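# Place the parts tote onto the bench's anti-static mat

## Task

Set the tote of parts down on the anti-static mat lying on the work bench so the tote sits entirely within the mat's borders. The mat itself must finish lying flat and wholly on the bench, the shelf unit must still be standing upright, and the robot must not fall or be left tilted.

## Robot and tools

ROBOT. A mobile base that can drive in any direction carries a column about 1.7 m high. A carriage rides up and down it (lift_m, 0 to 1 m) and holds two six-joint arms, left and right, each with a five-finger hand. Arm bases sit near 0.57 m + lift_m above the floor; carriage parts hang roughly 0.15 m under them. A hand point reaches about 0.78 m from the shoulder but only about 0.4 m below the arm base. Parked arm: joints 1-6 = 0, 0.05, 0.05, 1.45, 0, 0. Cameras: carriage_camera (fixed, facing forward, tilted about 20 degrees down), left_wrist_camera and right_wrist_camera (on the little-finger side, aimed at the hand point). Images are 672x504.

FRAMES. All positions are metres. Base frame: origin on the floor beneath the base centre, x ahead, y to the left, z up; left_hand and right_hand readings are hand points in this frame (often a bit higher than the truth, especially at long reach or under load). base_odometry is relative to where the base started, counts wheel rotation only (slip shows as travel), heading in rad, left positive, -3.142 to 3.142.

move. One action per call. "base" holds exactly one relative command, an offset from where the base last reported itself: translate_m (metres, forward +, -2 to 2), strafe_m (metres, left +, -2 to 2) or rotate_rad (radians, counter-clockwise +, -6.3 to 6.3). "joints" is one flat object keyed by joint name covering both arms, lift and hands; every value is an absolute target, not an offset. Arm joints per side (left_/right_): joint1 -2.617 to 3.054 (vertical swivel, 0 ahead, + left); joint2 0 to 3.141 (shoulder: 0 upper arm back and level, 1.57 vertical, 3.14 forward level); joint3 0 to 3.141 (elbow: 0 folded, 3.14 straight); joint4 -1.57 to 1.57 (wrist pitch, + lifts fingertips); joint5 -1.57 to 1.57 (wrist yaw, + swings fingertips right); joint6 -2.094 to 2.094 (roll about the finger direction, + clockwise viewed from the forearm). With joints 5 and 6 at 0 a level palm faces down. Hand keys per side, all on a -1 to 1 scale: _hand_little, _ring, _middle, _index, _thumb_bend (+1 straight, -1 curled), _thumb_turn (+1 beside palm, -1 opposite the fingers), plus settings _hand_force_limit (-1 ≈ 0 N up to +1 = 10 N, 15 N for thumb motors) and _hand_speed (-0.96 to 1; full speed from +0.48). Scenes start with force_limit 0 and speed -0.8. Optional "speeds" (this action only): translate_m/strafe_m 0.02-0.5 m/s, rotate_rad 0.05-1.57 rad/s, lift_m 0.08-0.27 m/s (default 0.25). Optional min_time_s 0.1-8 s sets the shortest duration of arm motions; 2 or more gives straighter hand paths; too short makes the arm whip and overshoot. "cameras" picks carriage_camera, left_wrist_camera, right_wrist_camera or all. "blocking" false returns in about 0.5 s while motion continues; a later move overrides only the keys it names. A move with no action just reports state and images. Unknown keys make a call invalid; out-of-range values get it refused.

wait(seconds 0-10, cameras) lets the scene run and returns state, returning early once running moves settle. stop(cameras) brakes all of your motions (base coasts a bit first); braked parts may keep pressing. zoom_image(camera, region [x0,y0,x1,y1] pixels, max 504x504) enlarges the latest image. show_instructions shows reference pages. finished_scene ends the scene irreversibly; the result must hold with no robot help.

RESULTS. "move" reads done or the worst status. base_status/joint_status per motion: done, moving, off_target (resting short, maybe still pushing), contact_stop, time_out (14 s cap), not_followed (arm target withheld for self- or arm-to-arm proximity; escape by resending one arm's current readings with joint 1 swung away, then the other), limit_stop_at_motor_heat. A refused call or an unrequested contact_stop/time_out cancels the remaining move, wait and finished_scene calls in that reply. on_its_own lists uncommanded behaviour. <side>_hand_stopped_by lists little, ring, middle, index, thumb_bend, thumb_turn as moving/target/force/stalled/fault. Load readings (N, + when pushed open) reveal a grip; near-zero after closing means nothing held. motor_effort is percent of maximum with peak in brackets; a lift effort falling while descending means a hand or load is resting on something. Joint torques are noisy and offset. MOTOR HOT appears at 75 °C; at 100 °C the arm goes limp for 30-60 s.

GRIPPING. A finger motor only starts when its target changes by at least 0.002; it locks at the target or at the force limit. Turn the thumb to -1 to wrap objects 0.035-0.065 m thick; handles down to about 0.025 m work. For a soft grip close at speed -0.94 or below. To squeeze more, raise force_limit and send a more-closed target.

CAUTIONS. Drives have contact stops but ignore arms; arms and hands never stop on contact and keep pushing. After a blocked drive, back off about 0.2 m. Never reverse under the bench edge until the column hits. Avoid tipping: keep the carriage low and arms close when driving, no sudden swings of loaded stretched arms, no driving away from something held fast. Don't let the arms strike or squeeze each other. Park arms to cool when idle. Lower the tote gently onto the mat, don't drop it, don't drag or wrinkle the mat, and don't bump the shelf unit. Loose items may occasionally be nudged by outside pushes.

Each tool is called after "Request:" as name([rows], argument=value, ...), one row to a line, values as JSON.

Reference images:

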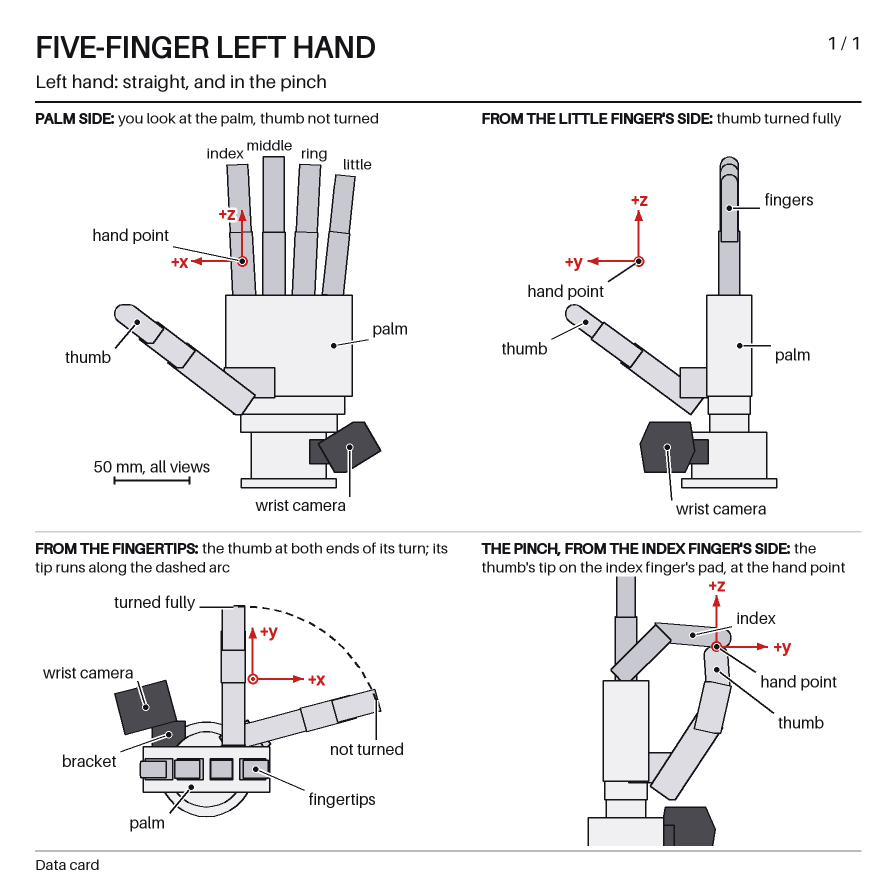

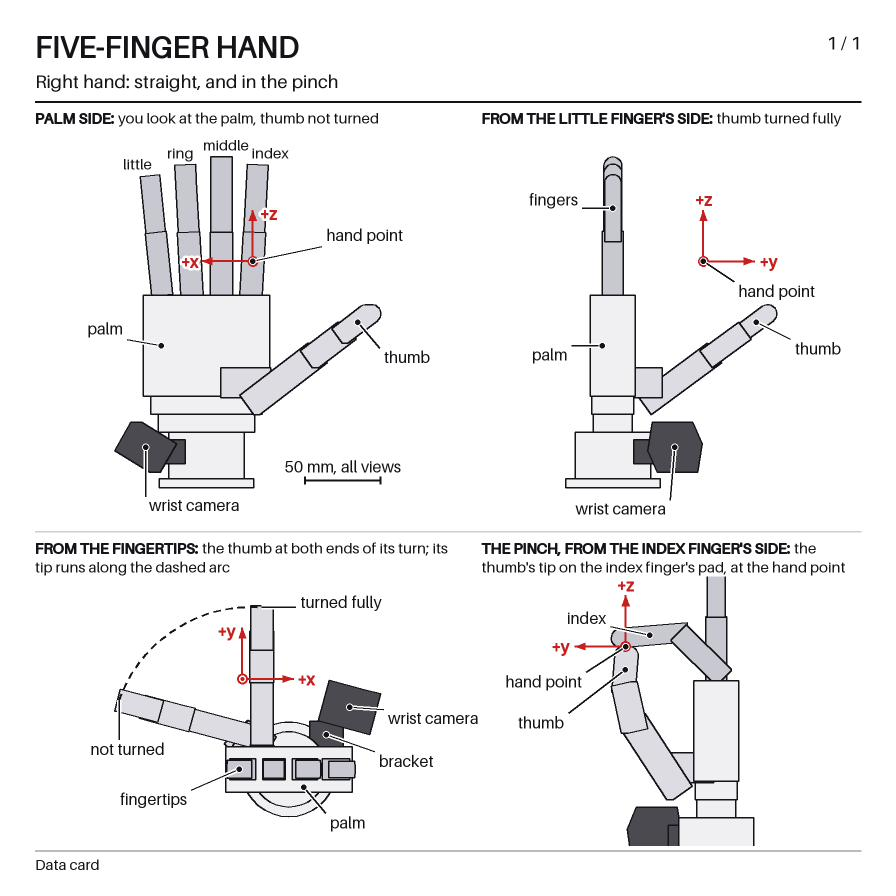

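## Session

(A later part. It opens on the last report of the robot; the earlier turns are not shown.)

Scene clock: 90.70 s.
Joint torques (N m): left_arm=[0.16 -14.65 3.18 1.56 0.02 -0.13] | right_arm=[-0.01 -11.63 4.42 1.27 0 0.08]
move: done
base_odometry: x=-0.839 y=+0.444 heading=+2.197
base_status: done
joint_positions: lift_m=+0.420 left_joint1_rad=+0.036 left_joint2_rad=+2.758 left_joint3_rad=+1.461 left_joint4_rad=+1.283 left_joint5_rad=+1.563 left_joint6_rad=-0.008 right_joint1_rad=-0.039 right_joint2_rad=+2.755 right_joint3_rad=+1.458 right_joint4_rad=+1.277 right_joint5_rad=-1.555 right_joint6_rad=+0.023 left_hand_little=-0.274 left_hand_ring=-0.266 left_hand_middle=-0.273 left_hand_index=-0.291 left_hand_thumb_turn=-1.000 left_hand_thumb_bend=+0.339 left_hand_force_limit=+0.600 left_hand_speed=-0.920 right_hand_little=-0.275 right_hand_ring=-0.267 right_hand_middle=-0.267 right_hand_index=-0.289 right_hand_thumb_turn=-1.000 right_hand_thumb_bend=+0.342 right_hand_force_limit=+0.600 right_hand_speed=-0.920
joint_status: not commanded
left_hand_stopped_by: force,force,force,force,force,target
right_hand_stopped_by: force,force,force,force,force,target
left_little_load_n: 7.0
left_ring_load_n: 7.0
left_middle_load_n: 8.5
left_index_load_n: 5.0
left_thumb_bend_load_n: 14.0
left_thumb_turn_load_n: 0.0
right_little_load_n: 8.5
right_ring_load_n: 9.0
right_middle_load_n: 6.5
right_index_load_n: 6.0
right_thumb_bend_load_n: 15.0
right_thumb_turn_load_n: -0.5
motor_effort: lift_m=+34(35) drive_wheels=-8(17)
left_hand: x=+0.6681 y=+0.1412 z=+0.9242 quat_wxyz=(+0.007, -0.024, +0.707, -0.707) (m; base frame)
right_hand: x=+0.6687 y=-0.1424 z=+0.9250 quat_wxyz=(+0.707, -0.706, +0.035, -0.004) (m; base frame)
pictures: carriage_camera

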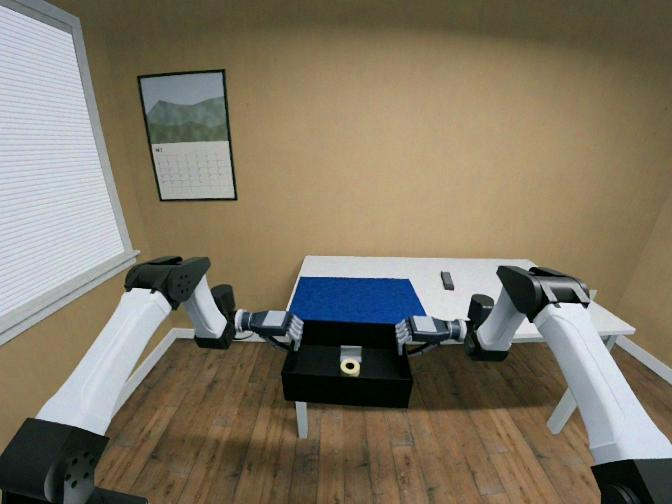

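Request:
move(joints={"lift_m": 0.52}, speeds={"lift_m": 0.1}, cameras=[])

Request:
move(base={"translate_m": 0.3}, speeds={"translate_m": 0.25}, cameras=["all"])

Request:
zoom_image(camera="carriage_camera", region=[200, 260, 500, 460])

Scene clock: 94.03 s.
Joint torques (N m): left_arm=[0.16 -14.68 3.18 1.57 0.02 -0.13] | right_arm=[0.01 -11.56 4.49 1.26 0 0.08]
move: done
base_odometry: x=-0.839 y=+0.444 heading=+2.197
base_status: not commanded
joint_positions: lift_m=+0.520 left_joint1_rad=+0.036 left_joint2_rad=+2.758 left_joint3_rad=+1.461 left_joint4_rad=+1.282 left_joint5_rad=+1.563 left_joint6_rad=-0.008 right_joint1_rad=-0.039 right_joint2_rad=+2.755 right_joint3_rad=+1.457 right_joint4_rad=+1.277 right_joint5_rad=-1.555 right_joint6_rad=+0.023 left_hand_little=-0.274 left_hand_ring=-0.266 left_hand_middle=-0.273 left_hand_index=-0.291 left_hand_thumb_turn=-1.000 left_hand_thumb_bend=+0.339 left_hand_force_limit=+0.600 left_hand_speed=-0.920 right_hand_little=-0.275 right_hand_ring=-0.267 right_hand_middle=-0.267 right_hand_index=-0.289 right_hand_thumb_turn=-1.000 right_hand_thumb_bend=+0.342 right_hand_force_limit=+0.600 right_hand_speed=-0.920
joint_status: all done
left_hand_stopped_by: force,force,force,force,force,target
right_hand_stopped_by: force,force,force,force,force,target
left_little_load_n: 7.0
left_ring_load_n: 6.5
left_middle_load_n: 8.5
left_index_load_n: 5.0
left_thumb_bend_load_n: 14.5
left_thumb_turn_load_n: 0.0
right_little_load_n: 8.5
right_ring_load_n: 8.5
right_middle_load_n: 6.5
right_index_load_n: 6.0
right_thumb_bend_load_n: 15.5
right_thumb_turn_load_n: -0.5
motor_effort: lift_m=+35(43) drive_wheels=+9(10)
left_hand: x=+0.6681 y=+0.1412 z=+1.0242 quat_wxyz=(+0.007, -0.024, +0.707, -0.707) (m; base frame)
right_hand: x=+0.6685 y=-0.1424 z=+1.0248 quat_wxyz=(+0.707, -0.706, +0.035, -0.004) (m; base frame)
pictures: none
No camera images: "cameras" was empty.

Scene clock: 96.63 s.
Joint torques (N m): left_arm=[0.14 -14.61 3.18 1.57 0.02 -0.14] | right_arm=[0.01 -11.62 4.55 1.27 0.01 0.08]
move: done
base_odometry: x=-1.016 y=+0.686 heading=+2.198
base_status: done
joint_positions: lift_m=+0.520 left_joint1_rad=+0.036 left_joint2_rad=+2.758 left_joint3_rad=+1.461 left_joint4_rad=+1.282 left_joint5_rad=+1.563 left_joint6_rad=-0.008 right_joint1_rad=-0.040 right_joint2_rad=+2.755 right_joint3_rad=+1.456 right_joint4_rad=+1.276 right_joint5_rad=-1.555 right_joint6_rad=+0.023 left_hand_little=-0.274 left_hand_ring=-0.266 left_hand_middle=-0.273 left_hand_index=-0.291 left_hand_thumb_turn=-1.000 left_hand_thumb_bend=+0.339 left_hand_force_limit=+0.600 left_hand_speed=-0.920 right_hand_little=-0.275 right_hand_ring=-0.267 right_hand_middle=-0.267 right_hand_index=-0.289 right_hand_thumb_turn=-1.000 right_hand_thumb_bend=+0.342 right_hand_force_limit=+0.600 right_hand_speed=-0.920
joint_status: not commanded
left_hand_stopped_by: force,force,force,force,force,target
right_hand_stopped_by: force,force,force,force,force,target
left_little_load_n: 7.0
left_ring_load_n: 7.0
left_middle_load_n: 8.5
left_index_load_n: 5.5
left_thumb_bend_load_n: 14.5
left_thumb_turn_load_n: 0.0
right_little_load_n: 8.5
right_ring_load_n: 8.5
right_middle_load_n: 6.5
right_index_load_n: 6.0
right_thumb_bend_load_n: 15.0
right_thumb_turn_load_n: -0.5
motor_effort: lift_m=+35(35) drive_wheels=-8(17)
left_hand: x=+0.6681 y=+0.1412 z=+1.0242 quat_wxyz=(+0.007, -0.024, +0.707, -0.707) (m; base frame)
right_hand: x=+0.6684 y=-0.1426 z=+1.0247 quat_wxyz=(+0.707, -0.706, +0.036, -0.004) (m; base frame)
pictures: carriage_camera, left_wrist_camera, right_wrist_camera

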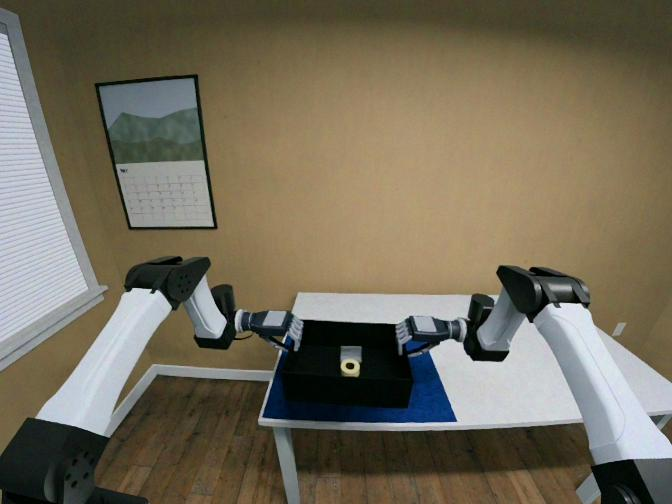

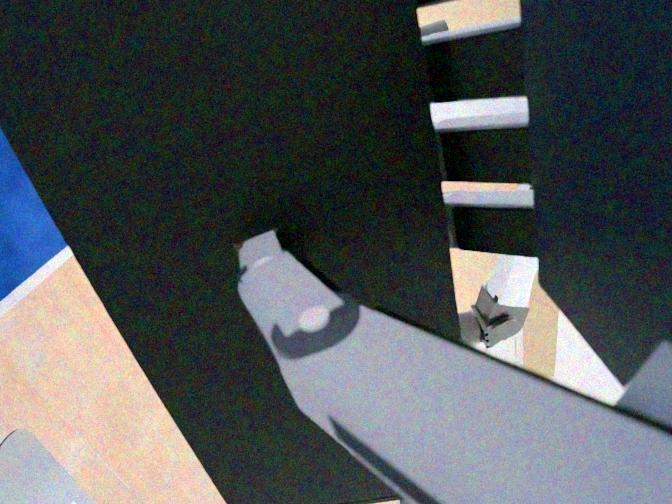

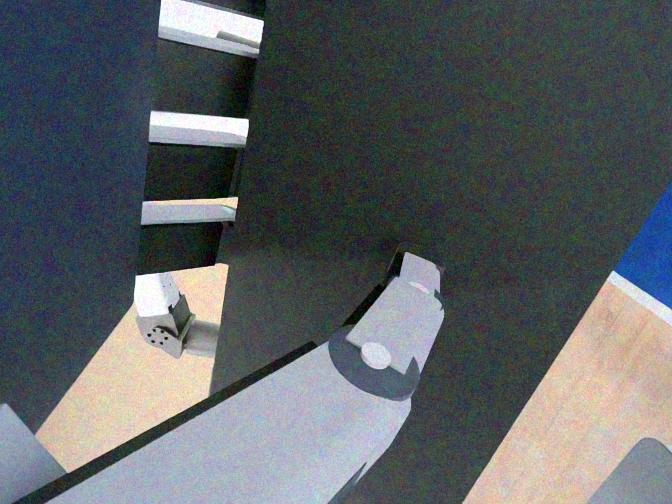

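Scaled by 1.680 from the camera's 672x504 image, which has a finer 960x720 frame.

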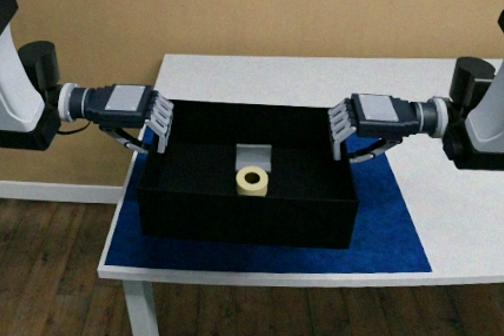

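Request:
move(base={"translate_m": 0.15}, speeds={"translate_m": 0.2}, cameras=[])

Request:
move(joints={"lift_m": 0.43}, speeds={"lift_m": 0.1}, cameras=["all"])

Request:
zoom_image(camera="carriage_camera", region=[200, 290, 500, 490])

Scene clock: 100.30 s.
Joint torques (N m): left_arm=[0.14 -14.64 3.18 1.57 0.02 -0.13] | right_arm=[0.02 -11.64 4.53 1.27 0 0.07]
move: done
base_odometry: x=-1.104 y=+0.807 heading=+2.199
base_status: done
joint_positions: lift_m=+0.520 left_joint1_rad=+0.036 left_joint2_rad=+2.758 left_joint3_rad=+1.461 left_joint4_rad=+1.282 left_joint5_rad=+1.563 left_joint6_rad=-0.008 right_joint1_rad=-0.040 right_joint2_rad=+2.755 right_joint3_rad=+1.456 right_joint4_rad=+1.276 right_joint5_rad=-1.555 right_joint6_rad=+0.023 left_hand_little=-0.274 left_hand_ring=-0.266 left_hand_middle=-0.273 left_hand_index=-0.291 left_hand_thumb_turn=-1.000 left_hand_thumb_bend=+0.339 left_hand_force_limit=+0.600 left_hand_speed=-0.920 right_hand_little=-0.275 right_hand_ring=-0.267 right_hand_middle=-0.267 right_hand_index=-0.289 right_hand_thumb_turn=-1.000 right_hand_thumb_bend=+0.342 right_hand_force_limit=+0.600 right_hand_speed=-0.920
joint_status: not commanded
left_hand_stopped_by: force,force,force,force,force,target
right_hand_stopped_by: force,force,force,force,force,target
left_little_load_n: 7.0
left_ring_load_n: 7.0
left_middle_load_n: 8.5
left_index_load_n: 5.0
left_thumb_bend_load_n: 14.0
left_thumb_turn_load_n: 0.5
right_little_load_n: 8.5
right_ring_load_n: 9.0
right_middle_load_n: 6.5
right_index_load_n: 6.5
right_thumb_bend_load_n: 15.0
right_thumb_turn_load_n: -0.5
motor_effort: lift_m=+35(35) drive_wheels=+8(16)
left_hand: x=+0.6681 y=+0.1412 z=+1.0242 quat_wxyz=(+0.007, -0.024, +0.707, -0.707) (m; base frame)
right_hand: x=+0.6684 y=-0.1426 z=+1.0247 quat_wxyz=(+0.707, -0.706, +0.036, -0.004) (m; base frame)
pictures: none
No camera images: "cameras" was empty.

Scene clock: 101.60 s.
Joint torques (N m): left_arm=[0.16 -14.71 3.19 1.59 0.02 -0.13] | right_arm=[0.05 -11.62 4.72 1.29 -0.01 0.08]
move: done
base_odometry: x=-1.104 y=+0.807 heading=+2.199
base_status: not commanded
joint_positions: lift_m=+0.430 left_joint1_rad=+0.036 left_joint2_rad=+2.758 left_joint3_rad=+1.461 left_joint4_rad=+1.280 left_joint5_rad=+1.563 left_joint6_rad=-0.008 right_joint1_rad=-0.040 right_joint2_rad=+2.755 right_joint3_rad=+1.456 right_joint4_rad=+1.275 right_joint5_rad=-1.555 right_joint6_rad=+0.022 left_hand_little=-0.274 left_hand_ring=-0.266 left_hand_middle=-0.273 left_hand_index=-0.291 left_hand_thumb_turn=-1.000 left_hand_thumb_bend=+0.339 left_hand_force_limit=+0.600 left_hand_speed=-0.920 right_hand_little=-0.275 right_hand_ring=-0.267 right_hand_middle=-0.267 right_hand_index=-0.289 right_hand_thumb_turn=-1.000 right_hand_thumb_bend=+0.342 right_hand_force_limit=+0.600 right_hand_speed=-0.920
joint_status: all done
left_hand_stopped_by: force,force,force,force,force,target
right_hand_stopped_by: force,force,force,force,force,target
left_little_load_n: 7.0
left_ring_load_n: 7.0
left_middle_load_n: 8.5
left_index_load_n: 5.0
left_thumb_bend_load_n: 14.5
left_thumb_turn_load_n: 0.0
right_little_load_n: 8.5
right_ring_load_n: 9.0
right_middle_load_n: 6.5
right_index_load_n: 6.5
right_thumb_bend_load_n: 15.5
right_thumb_turn_load_n: -0.5
motor_effort: lift_m=+36(39) drive_wheels=+8(9)
left_hand: x=+0.6680 y=+0.1412 z=+0.9340 quat_wxyz=(+0.007, -0.024, +0.707, -0.707) (m; base frame)
right_hand: x=+0.6683 y=-0.1426 z=+0.9345 quat_wxyz=(+0.707, -0.706, +0.036, -0.003) (m; base frame)
pictures: carriage_camera, left_wrist_camera, right_wrist_camera

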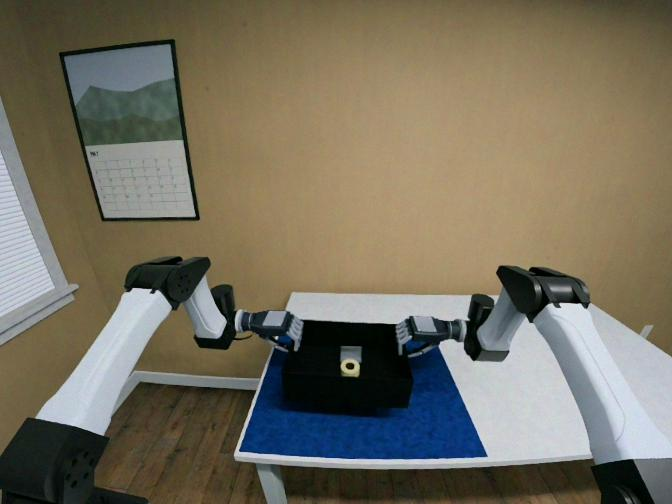

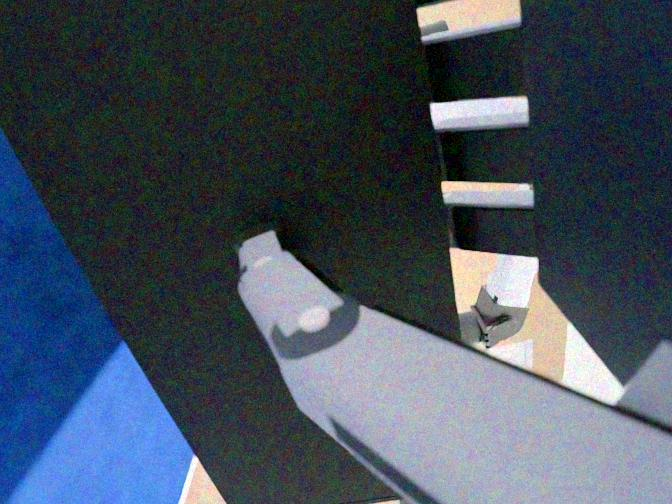

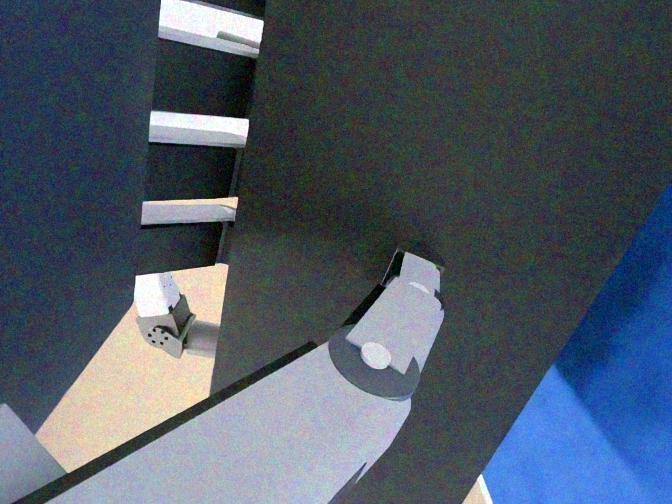

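Scaled by 1.680 from the camera's 672x504 image, which has a finer 960x720 frame.

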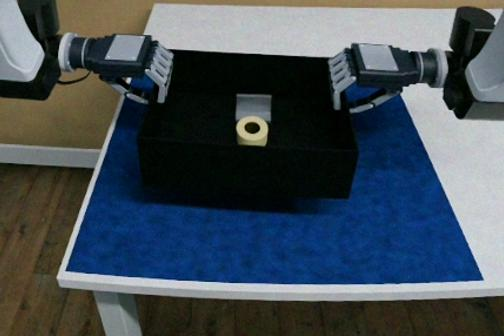

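Request:
move(joints={"lift_m": 0.39}, speeds={"lift_m": 0.08}, cameras=["all"])

Request:
zoom_image(camera="carriage_camera", region=[200, 290, 500, 490])

Scene clock: 103.10 s.
Joint torques (N m): left_arm=[0.14 -14.75 3.18 1.59 0.02 -0.13] | right_arm=[-0.01 -11.66 4.62 1.3 0 0.09]
move: done
base_odometry: x=-1.104 y=+0.807 heading=+2.199
base_status: not commanded
joint_positions: lift_m=+0.390 left_joint1_rad=+0.036 left_joint2_rad=+2.758 left_joint3_rad=+1.461 left_joint4_rad=+1.280 left_joint5_rad=+1.563 left_joint6_rad=-0.008 right_joint1_rad=-0.040 right_joint2_rad=+2.755 right_joint3_rad=+1.456 right_joint4_rad=+1.274 right_joint5_rad=-1.555 right_joint6_rad=+0.022 left_hand_little=-0.274 left_hand_ring=-0.266 left_hand_middle=-0.273 left_hand_index=-0.291 left_hand_thumb_turn=-1.000 left_hand_thumb_bend=+0.339 left_hand_force_limit=+0.600 left_hand_speed=-0.920 right_hand_little=-0.275 right_hand_ring=-0.267 right_hand_middle=-0.267 right_hand_index=-0.289 right_hand_thumb_turn=-1.000 right_hand_thumb_bend=+0.342 right_hand_force_limit=+0.600 right_hand_speed=-0.920
joint_status: all done
left_hand_stopped_by: force,force,force,force,force,target
right_hand_stopped_by: force,force,force,force,force,target
left_little_load_n: 7.0
left_ring_load_n: 6.5
left_middle_load_n: 8.5
left_index_load_n: 5.0
left_thumb_bend_load_n: 14.0
left_thumb_turn_load_n: 0.5
right_little_load_n: 8.5
right_ring_load_n: 8.5
right_middle_load_n: 6.5
right_index_load_n: 6.0
right_thumb_bend_load_n: 15.0
right_thumb_turn_load_n: -0.5
motor_effort: lift_m=+36(39) drive_wheels=+9(9)
left_hand: x=+0.6680 y=+0.1412 z=+0.8939 quat_wxyz=(+0.007, -0.024, +0.707, -0.707) (m; base frame)
right_hand: x=+0.6683 y=-0.1426 z=+0.8945 quat_wxyz=(+0.707, -0.706, +0.036, -0.003) (m; base frame)
pictures: carriage_camera, left_wrist_camera, right_wrist_camera

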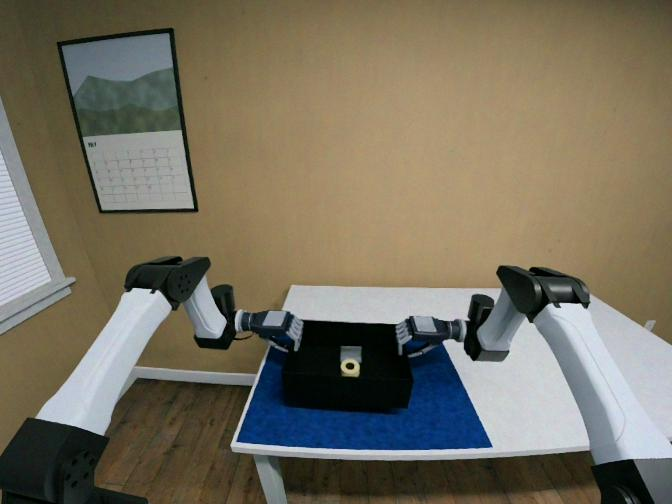

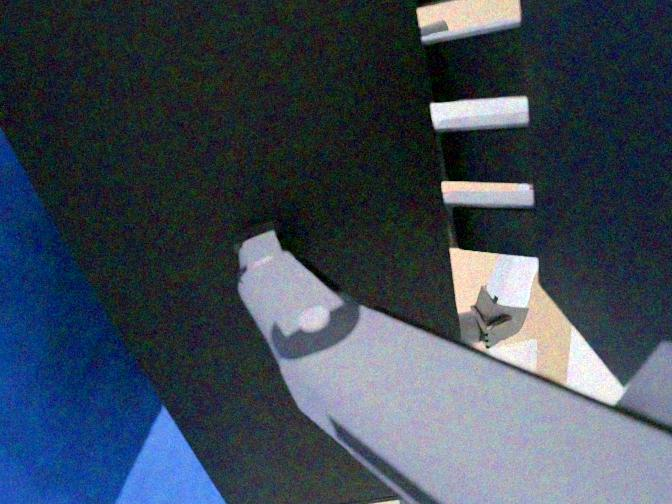

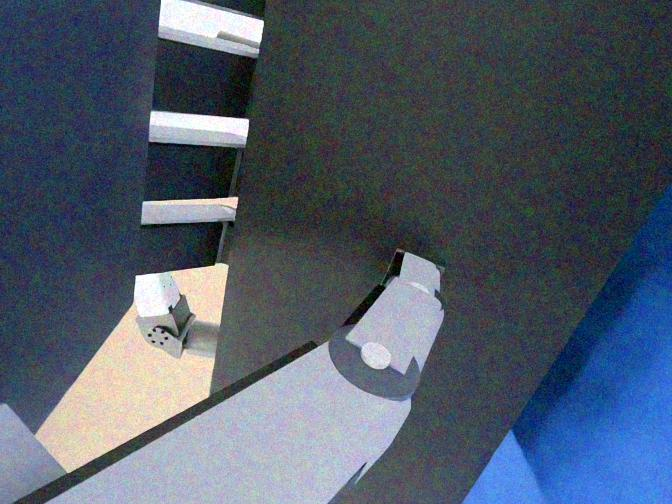

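Scaled by 1.680 from the camera's 672x504 image, which has a finer 960x720 frame.

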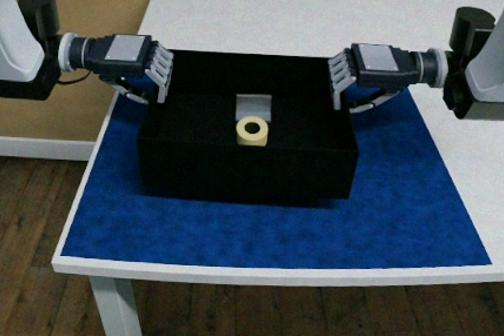

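Request:
move(joints={"lift_m": 0.377}, speeds={"lift_m": 0.08}, cameras=[])

Request:
zoom_image(camera="carriage_camera", region=[260, 350, 440, 440])

Scene clock: 104.20 s.
Joint torques (N m): left_arm=[0.16 -14.64 3.19 1.58 0.02 -0.16] | right_arm=[0.01 -11.62 4.51 1.27 0 0.09]
move: done
base_odometry: x=-1.104 y=+0.807 heading=+2.199
base_status: not commanded
joint_positions: lift_m=+0.377 left_joint1_rad=+0.036 left_joint2_rad=+2.758 left_joint3_rad=+1.461 left_joint4_rad=+1.281 left_joint5_rad=+1.563 left_joint6_rad=-0.007 right_joint1_rad=-0.040 right_joint2_rad=+2.755 right_joint3_rad=+1.456 right_joint4_rad=+1.275 right_joint5_rad=-1.555 right_joint6_rad=+0.021 left_hand_little=-0.274 left_hand_ring=-0.266 left_hand_middle=-0.273 left_hand_index=-0.291 left_hand_thumb_turn=-1.000 left_hand_thumb_bend=+0.339 left_hand_force_limit=+0.600 left_hand_speed=-0.920 right_hand_little=-0.275 right_hand_ring=-0.267 right_hand_middle=-0.267 right_hand_index=-0.289 right_hand_thumb_turn=-1.000 right_hand_thumb_bend=+0.342 right_hand_force_limit=+0.600 right_hand_speed=-0.920
joint_status: all done
left_hand_stopped_by: force,force,force,force,force,target
right_hand_stopped_by: force,force,force,force,force,target
left_little_load_n: 7.5
left_ring_load_n: 7.0
left_middle_load_n: 8.5
left_index_load_n: 5.0
left_thumb_bend_load_n: 14.5
left_thumb_turn_load_n: 0.0
right_little_load_n: 8.0
right_ring_load_n: 8.5
right_middle_load_n: 6.5
right_index_load_n: 6.5
right_thumb_bend_load_n: 15.0
right_thumb_turn_load_n: -0.5
motor_effort: lift_m=+36(39) drive_wheels=+8(8)
left_hand: x=+0.6681 y=+0.1412 z=+0.8810 quat_wxyz=(+0.007, -0.024, +0.707, -0.707) (m; base frame)
right_hand: x=+0.6684 y=-0.1426 z=+0.8815 quat_wxyz=(+0.707, -0.706, +0.036, -0.004) (m; base frame)
pictures: none
No camera images: "cameras" was empty.

Scaled by 2.800 from the camera's 672x504 image, which has a finer 960x720 frame.
This view is cut from an older image: the scene may have changed since it was taken.

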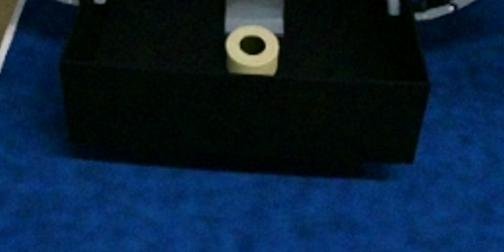

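Request:
move(joints={"lift_m": 0.368}, speeds={"lift_m": 0.08}, cameras=["carriage_camera"])

Request:
zoom_image(camera="carriage_camera", region=[260, 350, 440, 440])

Scene clock: 105.37 s.
Joint torques (N m): left_arm=[0.16 -14.58 3.18 1.6 0.02 -0.13] | right_arm=[0.01 -11.6 4.59 1.29 0 0.08]
move: done
base_odometry: x=-1.104 y=+0.807 heading=+2.199
base_status: not commanded
joint_positions: lift_m=+0.368 left_joint1_rad=+0.036 left_joint2_rad=+2.758 left_joint3_rad=+1.461 left_joint4_rad=+1.279 left_joint5_rad=+1.563 left_joint6_rad=-0.007 right_joint1_rad=-0.040 right_joint2_rad=+2.755 right_joint3_rad=+1.456 right_joint4_rad=+1.275 right_joint5_rad=-1.555 right_joint6_rad=+0.021 left_hand_little=-0.274 left_hand_ring=-0.266 left_hand_middle=-0.273 left_hand_index=-0.291 left_hand_thumb_turn=-1.000 left_hand_thumb_bend=+0.339 left_hand_force_limit=+0.600 left_hand_speed=-0.920 right_hand_little=-0.275 right_hand_ring=-0.267 right_hand_middle=-0.267 right_hand_index=-0.289 right_hand_thumb_turn=-1.000 right_hand_thumb_bend=+0.342 right_hand_force_limit=+0.600 right_hand_speed=-0.920
joint_status: all done
left_hand_stopped_by: force,force,force,force,force,target
right_hand_stopped_by: force,force,force,force,force,target
left_little_load_n: 7.0
left_ring_load_n: 6.5
left_middle_load_n: 8.0
left_index_load_n: 5.5
left_thumb_bend_load_n: 14.5
left_thumb_turn_load_n: 0.0
right_little_load_n: 8.5
right_ring_load_n: 8.5
right_middle_load_n: 6.5
right_index_load_n: 6.0
right_thumb_bend_load_n: 15.5
right_thumb_turn_load_n: -1.0
motor_effort: lift_m=+36(40) drive_wheels=+8(10)
left_hand: x=+0.6680 y=+0.1412 z=+0.8719 quat_wxyz=(+0.007, -0.024, +0.707, -0.707) (m; base frame)
right_hand: x=+0.6681 y=-0.1426 z=+0.8724 quat_wxyz=(+0.707, -0.706, +0.036, -0.003) (m; base frame)
pictures: carriage_camera

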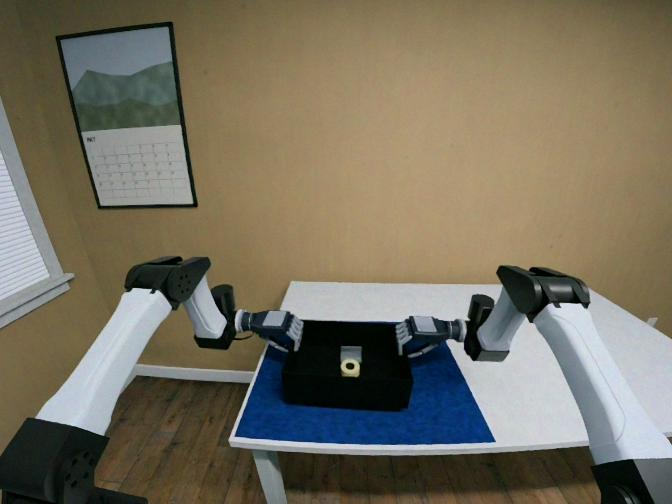

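Scaled by 2.800 from the camera's 672x504 image, which has a finer 960x720 frame.

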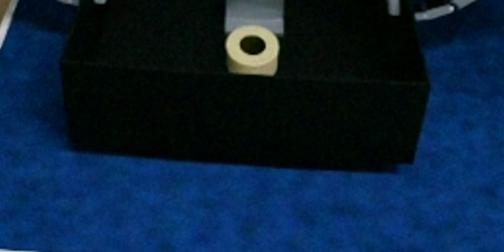

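Request:
move(joints={"lift_m": 0.361}, speeds={"lift_m": 0.08}, cameras=["carriage_camera"])

Request:
zoom_image(camera="carriage_camera", region=[260, 350, 440, 440])

Scene clock: 106.37 s.
Joint torques (N m): left_arm=[0.14 -14.63 3.33 1.61 0.03 -0.14] | right_arm=[0.02 -11.59 4.74 1.3 -0.01 0.09]
move: done
base_odometry: x=-1.104 y=+0.807 heading=+2.199
base_status: not commanded
joint_positions: lift_m=+0.361 left_joint1_rad=+0.036 left_joint2_rad=+2.758 left_joint3_rad=+1.459 left_joint4_rad=+1.279 left_joint5_rad=+1.563 left_joint6_rad=-0.007 right_joint1_rad=-0.040 right_joint2_rad=+2.755 right_joint3_rad=+1.454 right_joint4_rad=+1.273 right_joint5_rad=-1.555 right_joint6_rad=+0.021 left_hand_little=-0.274 left_hand_ring=-0.266 left_hand_middle=-0.273 left_hand_index=-0.291 left_hand_thumb_turn=-1.000 left_hand_thumb_bend=+0.339 left_hand_force_limit=+0.600 left_hand_speed=-0.920 right_hand_little=-0.275 right_hand_ring=-0.267 right_hand_middle=-0.267 right_hand_index=-0.289 right_hand_thumb_turn=-1.000 right_hand_thumb_bend=+0.342 right_hand_force_limit=+0.600 right_hand_speed=-0.920
joint_status: all done
left_hand_stopped_by: force,force,force,force,force,target
right_hand_stopped_by: force,force,force,force,force,target
left_little_load_n: 7.0
left_ring_load_n: 7.0
left_middle_load_n: 8.5
left_index_load_n: 5.0
left_thumb_bend_load_n: 14.5
left_thumb_turn_load_n: 0.0
right_little_load_n: 8.5
right_ring_load_n: 8.5
right_middle_load_n: 7.0
right_index_load_n: 6.0
right_thumb_bend_load_n: 15.5
right_thumb_turn_load_n: -0.5
motor_effort: lift_m=+36(39) drive_wheels=+8(10)
left_hand: x=+0.6674 y=+0.1411 z=+0.8646 quat_wxyz=(+0.006, -0.025, +0.707, -0.707) (m; base frame)
right_hand: x=+0.6676 y=-0.1425 z=+0.8650 quat_wxyz=(+0.707, -0.706, +0.037, -0.002) (m; base frame)
pictures: carriage_camera

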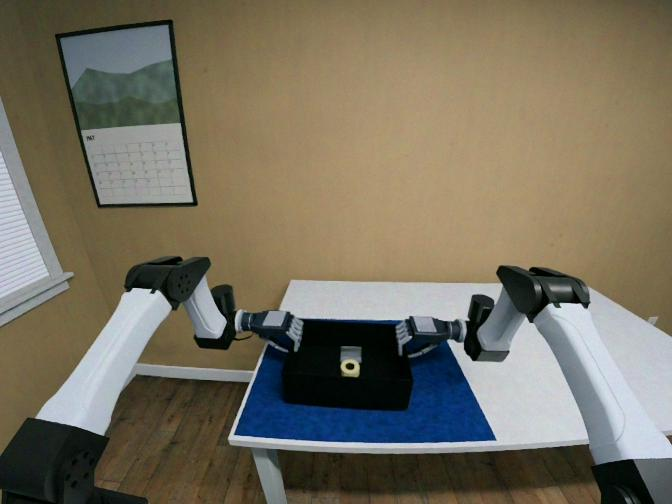

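Scaled by 2.800 from the camera's 672x504 image, which has a finer 960x720 frame.

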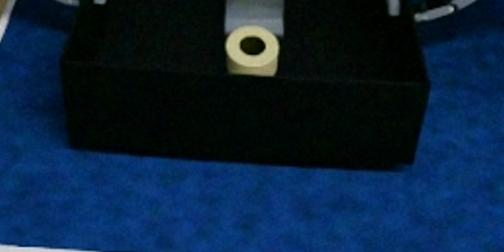

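Request:
move(joints={"lift_m": 0.354}, speeds={"lift_m": 0.08}, cameras=["carriage_camera"])

Request:
zoom_image(camera="carriage_camera", region=[260, 350, 440, 440])

Scene clock: 107.37 s.
Joint torques (N m): left_arm=[0.16 -14.58 3.4 1.6 0.03 -0.14] | right_arm=[0.02 -11.55 4.79 1.3 -0.01 0.1]
move: done
base_odometry: x=-1.104 y=+0.807 heading=+2.199
base_status: not commanded
joint_positions: lift_m=+0.354 left_joint1_rad=+0.036 left_joint2_rad=+2.758 left_joint3_rad=+1.458 left_joint4_rad=+1.279 left_joint5_rad=+1.563 left_joint6_rad=-0.007 right_joint1_rad=-0.040 right_joint2_rad=+2.755 right_joint3_rad=+1.453 right_joint4_rad=+1.273 right_joint5_rad=-1.555 right_joint6_rad=+0.021 left_hand_little=-0.274 left_hand_ring=-0.266 left_hand_middle=-0.273 left_hand_index=-0.291 left_hand_thumb_turn=-1.000 left_hand_thumb_bend=+0.339 left_hand_force_limit=+0.600 left_hand_speed=-0.920 right_hand_little=-0.275 right_hand_ring=-0.267 right_hand_middle=-0.267 right_hand_index=-0.289 right_hand_thumb_turn=-1.000 right_hand_thumb_bend=+0.342 right_hand_force_limit=+0.600 right_hand_speed=-0.920
joint_status: all done
left_hand_stopped_by: force,force,force,force,force,target
right_hand_stopped_by: force,force,force,force,force,target
left_little_load_n: 7.0
left_ring_load_n: 7.0
left_middle_load_n: 8.5
left_index_load_n: 5.0
left_thumb_bend_load_n: 14.5
left_thumb_turn_load_n: 0.0
right_little_load_n: 9.0
right_ring_load_n: 9.0
right_middle_load_n: 6.5
right_index_load_n: 6.0
right_thumb_bend_load_n: 15.5
right_thumb_turn_load_n: -0.5
motor_effort: lift_m=+36(40) drive_wheels=-7(11)
left_hand: x=+0.6671 y=+0.1411 z=+0.8574 quat_wxyz=(+0.005, -0.025, +0.707, -0.707) (m; base frame)
right_hand: x=+0.6674 y=-0.1425 z=+0.8579 quat_wxyz=(+0.707, -0.706, +0.037, -0.002) (m; base frame)
pictures: carriage_camera

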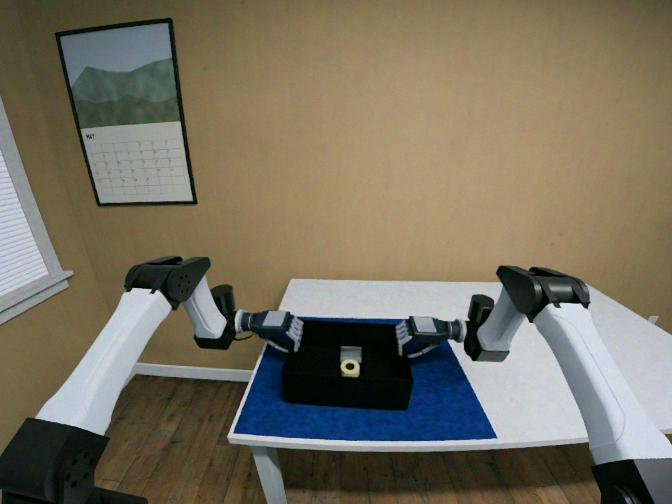

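Scaled by 2.800 from the camera's 672x504 image, which has a finer 960x720 frame.

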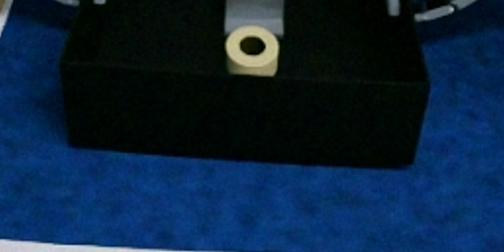

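Request:
move(joints={"lift_m": 0.346}, speeds={"lift_m": 0.08}, cameras=["carriage_camera"])

Request:
zoom_image(camera="carriage_camera", region=[260, 350, 440, 440])

Scene clock: 109.13 s.
Joint torques (N m): left_arm=[0.14 -14.57 3.47 1.61 0.03 -0.15] | right_arm=[0.01 -11.54 4.86 1.31 0 0.1]
move: done
base_odometry: x=-1.104 y=+0.807 heading=+2.199
base_status: not commanded
joint_positions: lift_m=+0.346 left_joint1_rad=+0.036 left_joint2_rad=+2.758 left_joint3_rad=+1.457 left_joint4_rad=+1.279 left_joint5_rad=+1.563 left_joint6_rad=-0.007 right_joint1_rad=-0.040 right_joint2_rad=+2.755 right_joint3_rad=+1.452 right_joint4_rad=+1.273 right_joint5_rad=-1.555 right_joint6_rad=+0.020 left_hand_little=-0.274 left_hand_ring=-0.266 left_hand_middle=-0.273 left_hand_index=-0.291 left_hand_thumb_turn=-1.000 left_hand_thumb_bend=+0.339 left_hand_force_limit=+0.600 left_hand_speed=-0.920 right_hand_little=-0.275 right_hand_ring=-0.267 right_hand_middle=-0.267 right_hand_index=-0.289 right_hand_thumb_turn=-1.000 right_hand_thumb_bend=+0.342 right_hand_force_limit=+0.600 right_hand_speed=-0.920
joint_status: all done
left_hand_stopped_by: force,force,force,force,force,target
right_hand_stopped_by: force,force,force,force,force,target
left_little_load_n: 7.0
left_ring_load_n: 6.5
left_middle_load_n: 8.5
left_index_load_n: 5.5
left_thumb_bend_load_n: 14.5
left_thumb_turn_load_n: 0.0
right_little_load_n: 8.5
right_ring_load_n: 8.5
right_middle_load_n: 7.0
right_index_load_n: 6.0
right_thumb_bend_load_n: 15.0
right_thumb_turn_load_n: -0.5
motor_effort: lift_m=+36(39) drive_wheels=-7(11)
left_hand: x=+0.6669 y=+0.1411 z=+0.8493 quat_wxyz=(+0.005, -0.026, +0.707, -0.707) (m; base frame)
right_hand: x=+0.6672 y=-0.1425 z=+0.8497 quat_wxyz=(+0.707, -0.706, +0.037, -0.002) (m; base frame)
pictures: carriage_camera

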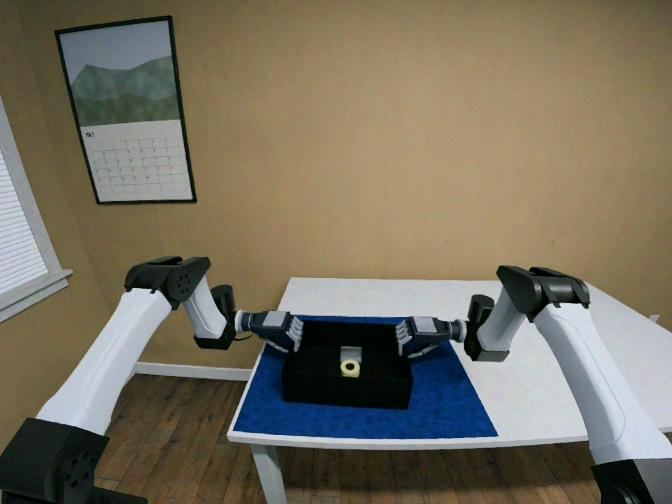

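Scaled by 2.800 from the camera's 672x504 image, which has a finer 960x720 frame.

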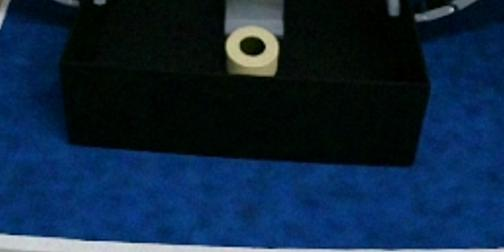

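Request:
move(joints={"lift_m": 0.34}, speeds={"lift_m": 0.08}, cameras=["carriage_camera"])

Request:
zoom_image(camera="carriage_camera", region=[260, 300, 440, 440])

Scene clock: 110.67 s.
Joint torques (N m): left_arm=[0.14 -14.61 3.45 1.58 0.02 -0.13] | right_arm=[0.03 -11.6 4.82 1.27 0 0.08]
move: done
base_odometry: x=-1.104 y=+0.807 heading=+2.199
base_status: not commanded
joint_positions: lift_m=+0.340 left_joint1_rad=+0.036 left_joint2_rad=+2.758 left_joint3_rad=+1.457 left_joint4_rad=+1.281 left_joint5_rad=+1.563 left_joint6_rad=-0.008 right_joint1_rad=-0.040 right_joint2_rad=+2.755 right_joint3_rad=+1.452 right_joint4_rad=+1.277 right_joint5_rad=-1.555 right_joint6_rad=+0.023 left_hand_little=-0.274 left_hand_ring=-0.266 left_hand_middle=-0.273 left_hand_index=-0.291 left_hand_thumb_turn=-1.000 left_hand_thumb_bend=+0.339 left_hand_force_limit=+0.600 left_hand_speed=-0.920 right_hand_little=-0.275 right_hand_ring=-0.267 right_hand_middle=-0.267 right_hand_index=-0.289 right_hand_thumb_turn=-1.000 right_hand_thumb_bend=+0.342 right_hand_force_limit=+0.600 right_hand_speed=-0.920
joint_status: all done
left_hand_stopped_by: force,force,force,force,force,target
right_hand_stopped_by: force,force,force,force,force,target
left_little_load_n: 7.5
left_ring_load_n: 7.0
left_middle_load_n: 8.5
left_index_load_n: 5.5
left_thumb_bend_load_n: 12.5
left_thumb_turn_load_n: 0.0
right_little_load_n: 9.0
right_ring_load_n: 8.5
right_middle_load_n: 7.0
right_index_load_n: 6.5
right_thumb_bend_load_n: 14.5
right_thumb_turn_load_n: -0.5
motor_effort: lift_m=+35(39) drive_wheels=-7(9)
left_hand: x=+0.6669 y=+0.1411 z=+0.8434 quat_wxyz=(+0.005, -0.025, +0.707, -0.707) (m; base frame)
right_hand: x=+0.6673 y=-0.1425 z=+0.8440 quat_wxyz=(+0.707, -0.706, +0.037, -0.003) (m; base frame)
pictures: carriage_camera

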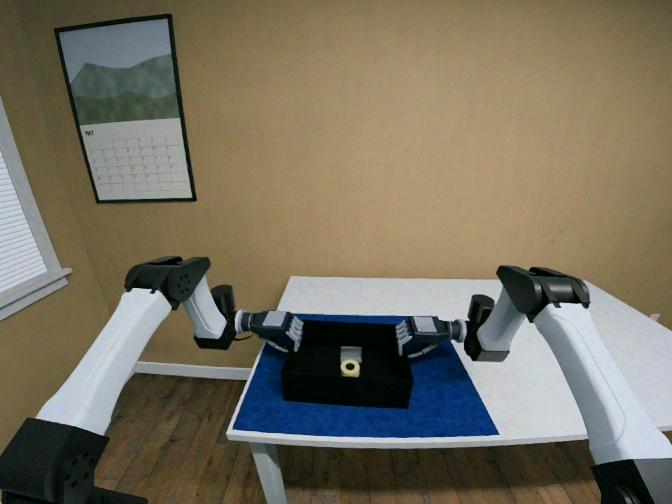

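Scaled by 2.800 from the camera's 672x504 image, which has a finer 960x720 frame.

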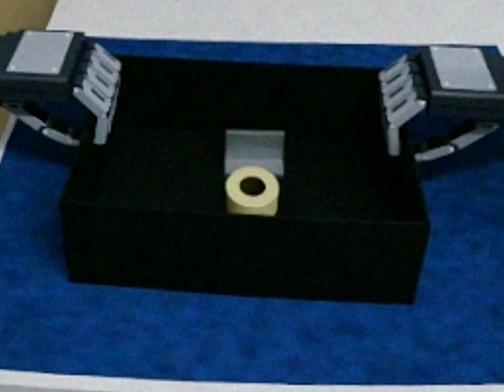

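Request:
move(joints={"lift_m": 0.335}, speeds={"lift_m": 0.08}, cameras=["carriage_camera"])

Request:
zoom_image(camera="carriage_camera", region=[260, 300, 440, 440])

Scene clock: 112.77 s.
Joint torques (N m): left_arm=[0.14 -14.05 3.48 1.45 0.01 0.05] | right_arm=[0.02 -11.11 4.88 1.14 0.01 -0.08]
move: done
base_odometry: x=-1.104 y=+0.807 heading=+2.199
base_status: not commanded
joint_positions: lift_m=+0.335 left_joint1_rad=+0.036 left_joint2_rad=+2.752 left_joint3_rad=+1.457 left_joint4_rad=+1.291 left_joint5_rad=+1.563 left_joint6_rad=-0.023 right_joint1_rad=-0.040 right_joint2_rad=+2.749 right_joint3_rad=+1.452 right_joint4_rad=+1.288 right_joint5_rad=-1.555 right_joint6_rad=+0.040 left_hand_little=-0.274 left_hand_ring=-0.266 left_hand_middle=-0.273 left_hand_index=-0.291 left_hand_thumb_turn=-1.000 left_hand_thumb_bend=+0.339 left_hand_force_limit=+0.600 left_hand_speed=-0.920 right_hand_little=-0.275 right_hand_ring=-0.267 right_hand_middle=-0.267 right_hand_index=-0.289 right_hand_thumb_turn=-1.000 right_hand_thumb_bend=+0.342 right_hand_force_limit=+0.600 right_hand_speed=-0.920
joint_status: all done
left_hand_stopped_by: force,force,force,force,force,target
right_hand_stopped_by: force,force,force,force,force,target
left_little_load_n: 7.5
left_ring_load_n: 7.0
left_middle_load_n: 8.5
left_index_load_n: 5.5
left_thumb_bend_load_n: 12.0
left_thumb_turn_load_n: 0.0
right_little_load_n: 8.5
right_ring_load_n: 9.0
right_middle_load_n: 7.0
right_index_load_n: 6.5
right_thumb_bend_load_n: 13.5
right_thumb_turn_load_n: 0.0
motor_effort: lift_m=+33(33) drive_wheels=+9(10)
left_hand: x=+0.6676 y=+0.1412 z=+0.8419 quat_wxyz=(+0.006, -0.025, +0.707, -0.707) (m; base frame)
right_hand: x=+0.6681 y=-0.1425 z=+0.8429 quat_wxyz=(+0.707, -0.706, +0.037, -0.002) (m; base frame)
pictures: carriage_camera

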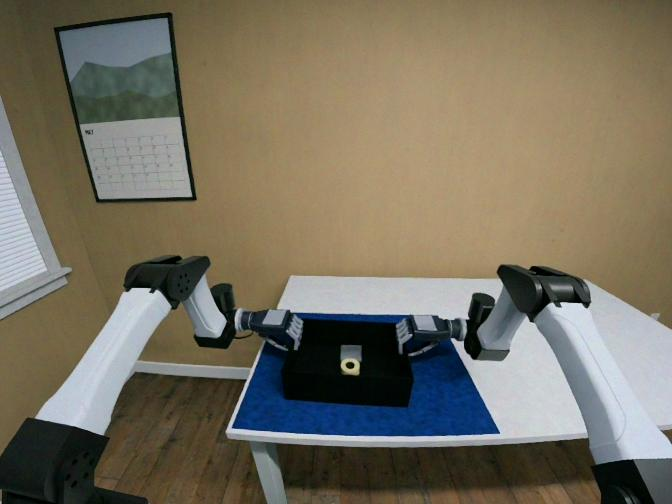

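Scaled by 2.800 from the camera's 672x504 image, which has a finer 960x720 frame.

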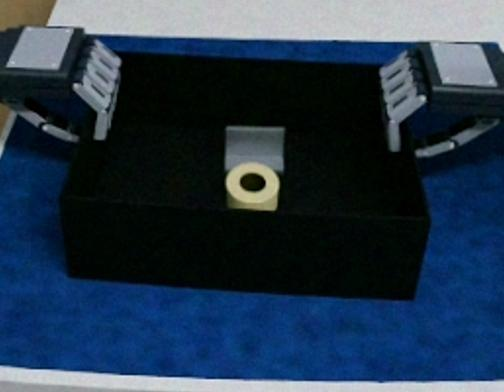

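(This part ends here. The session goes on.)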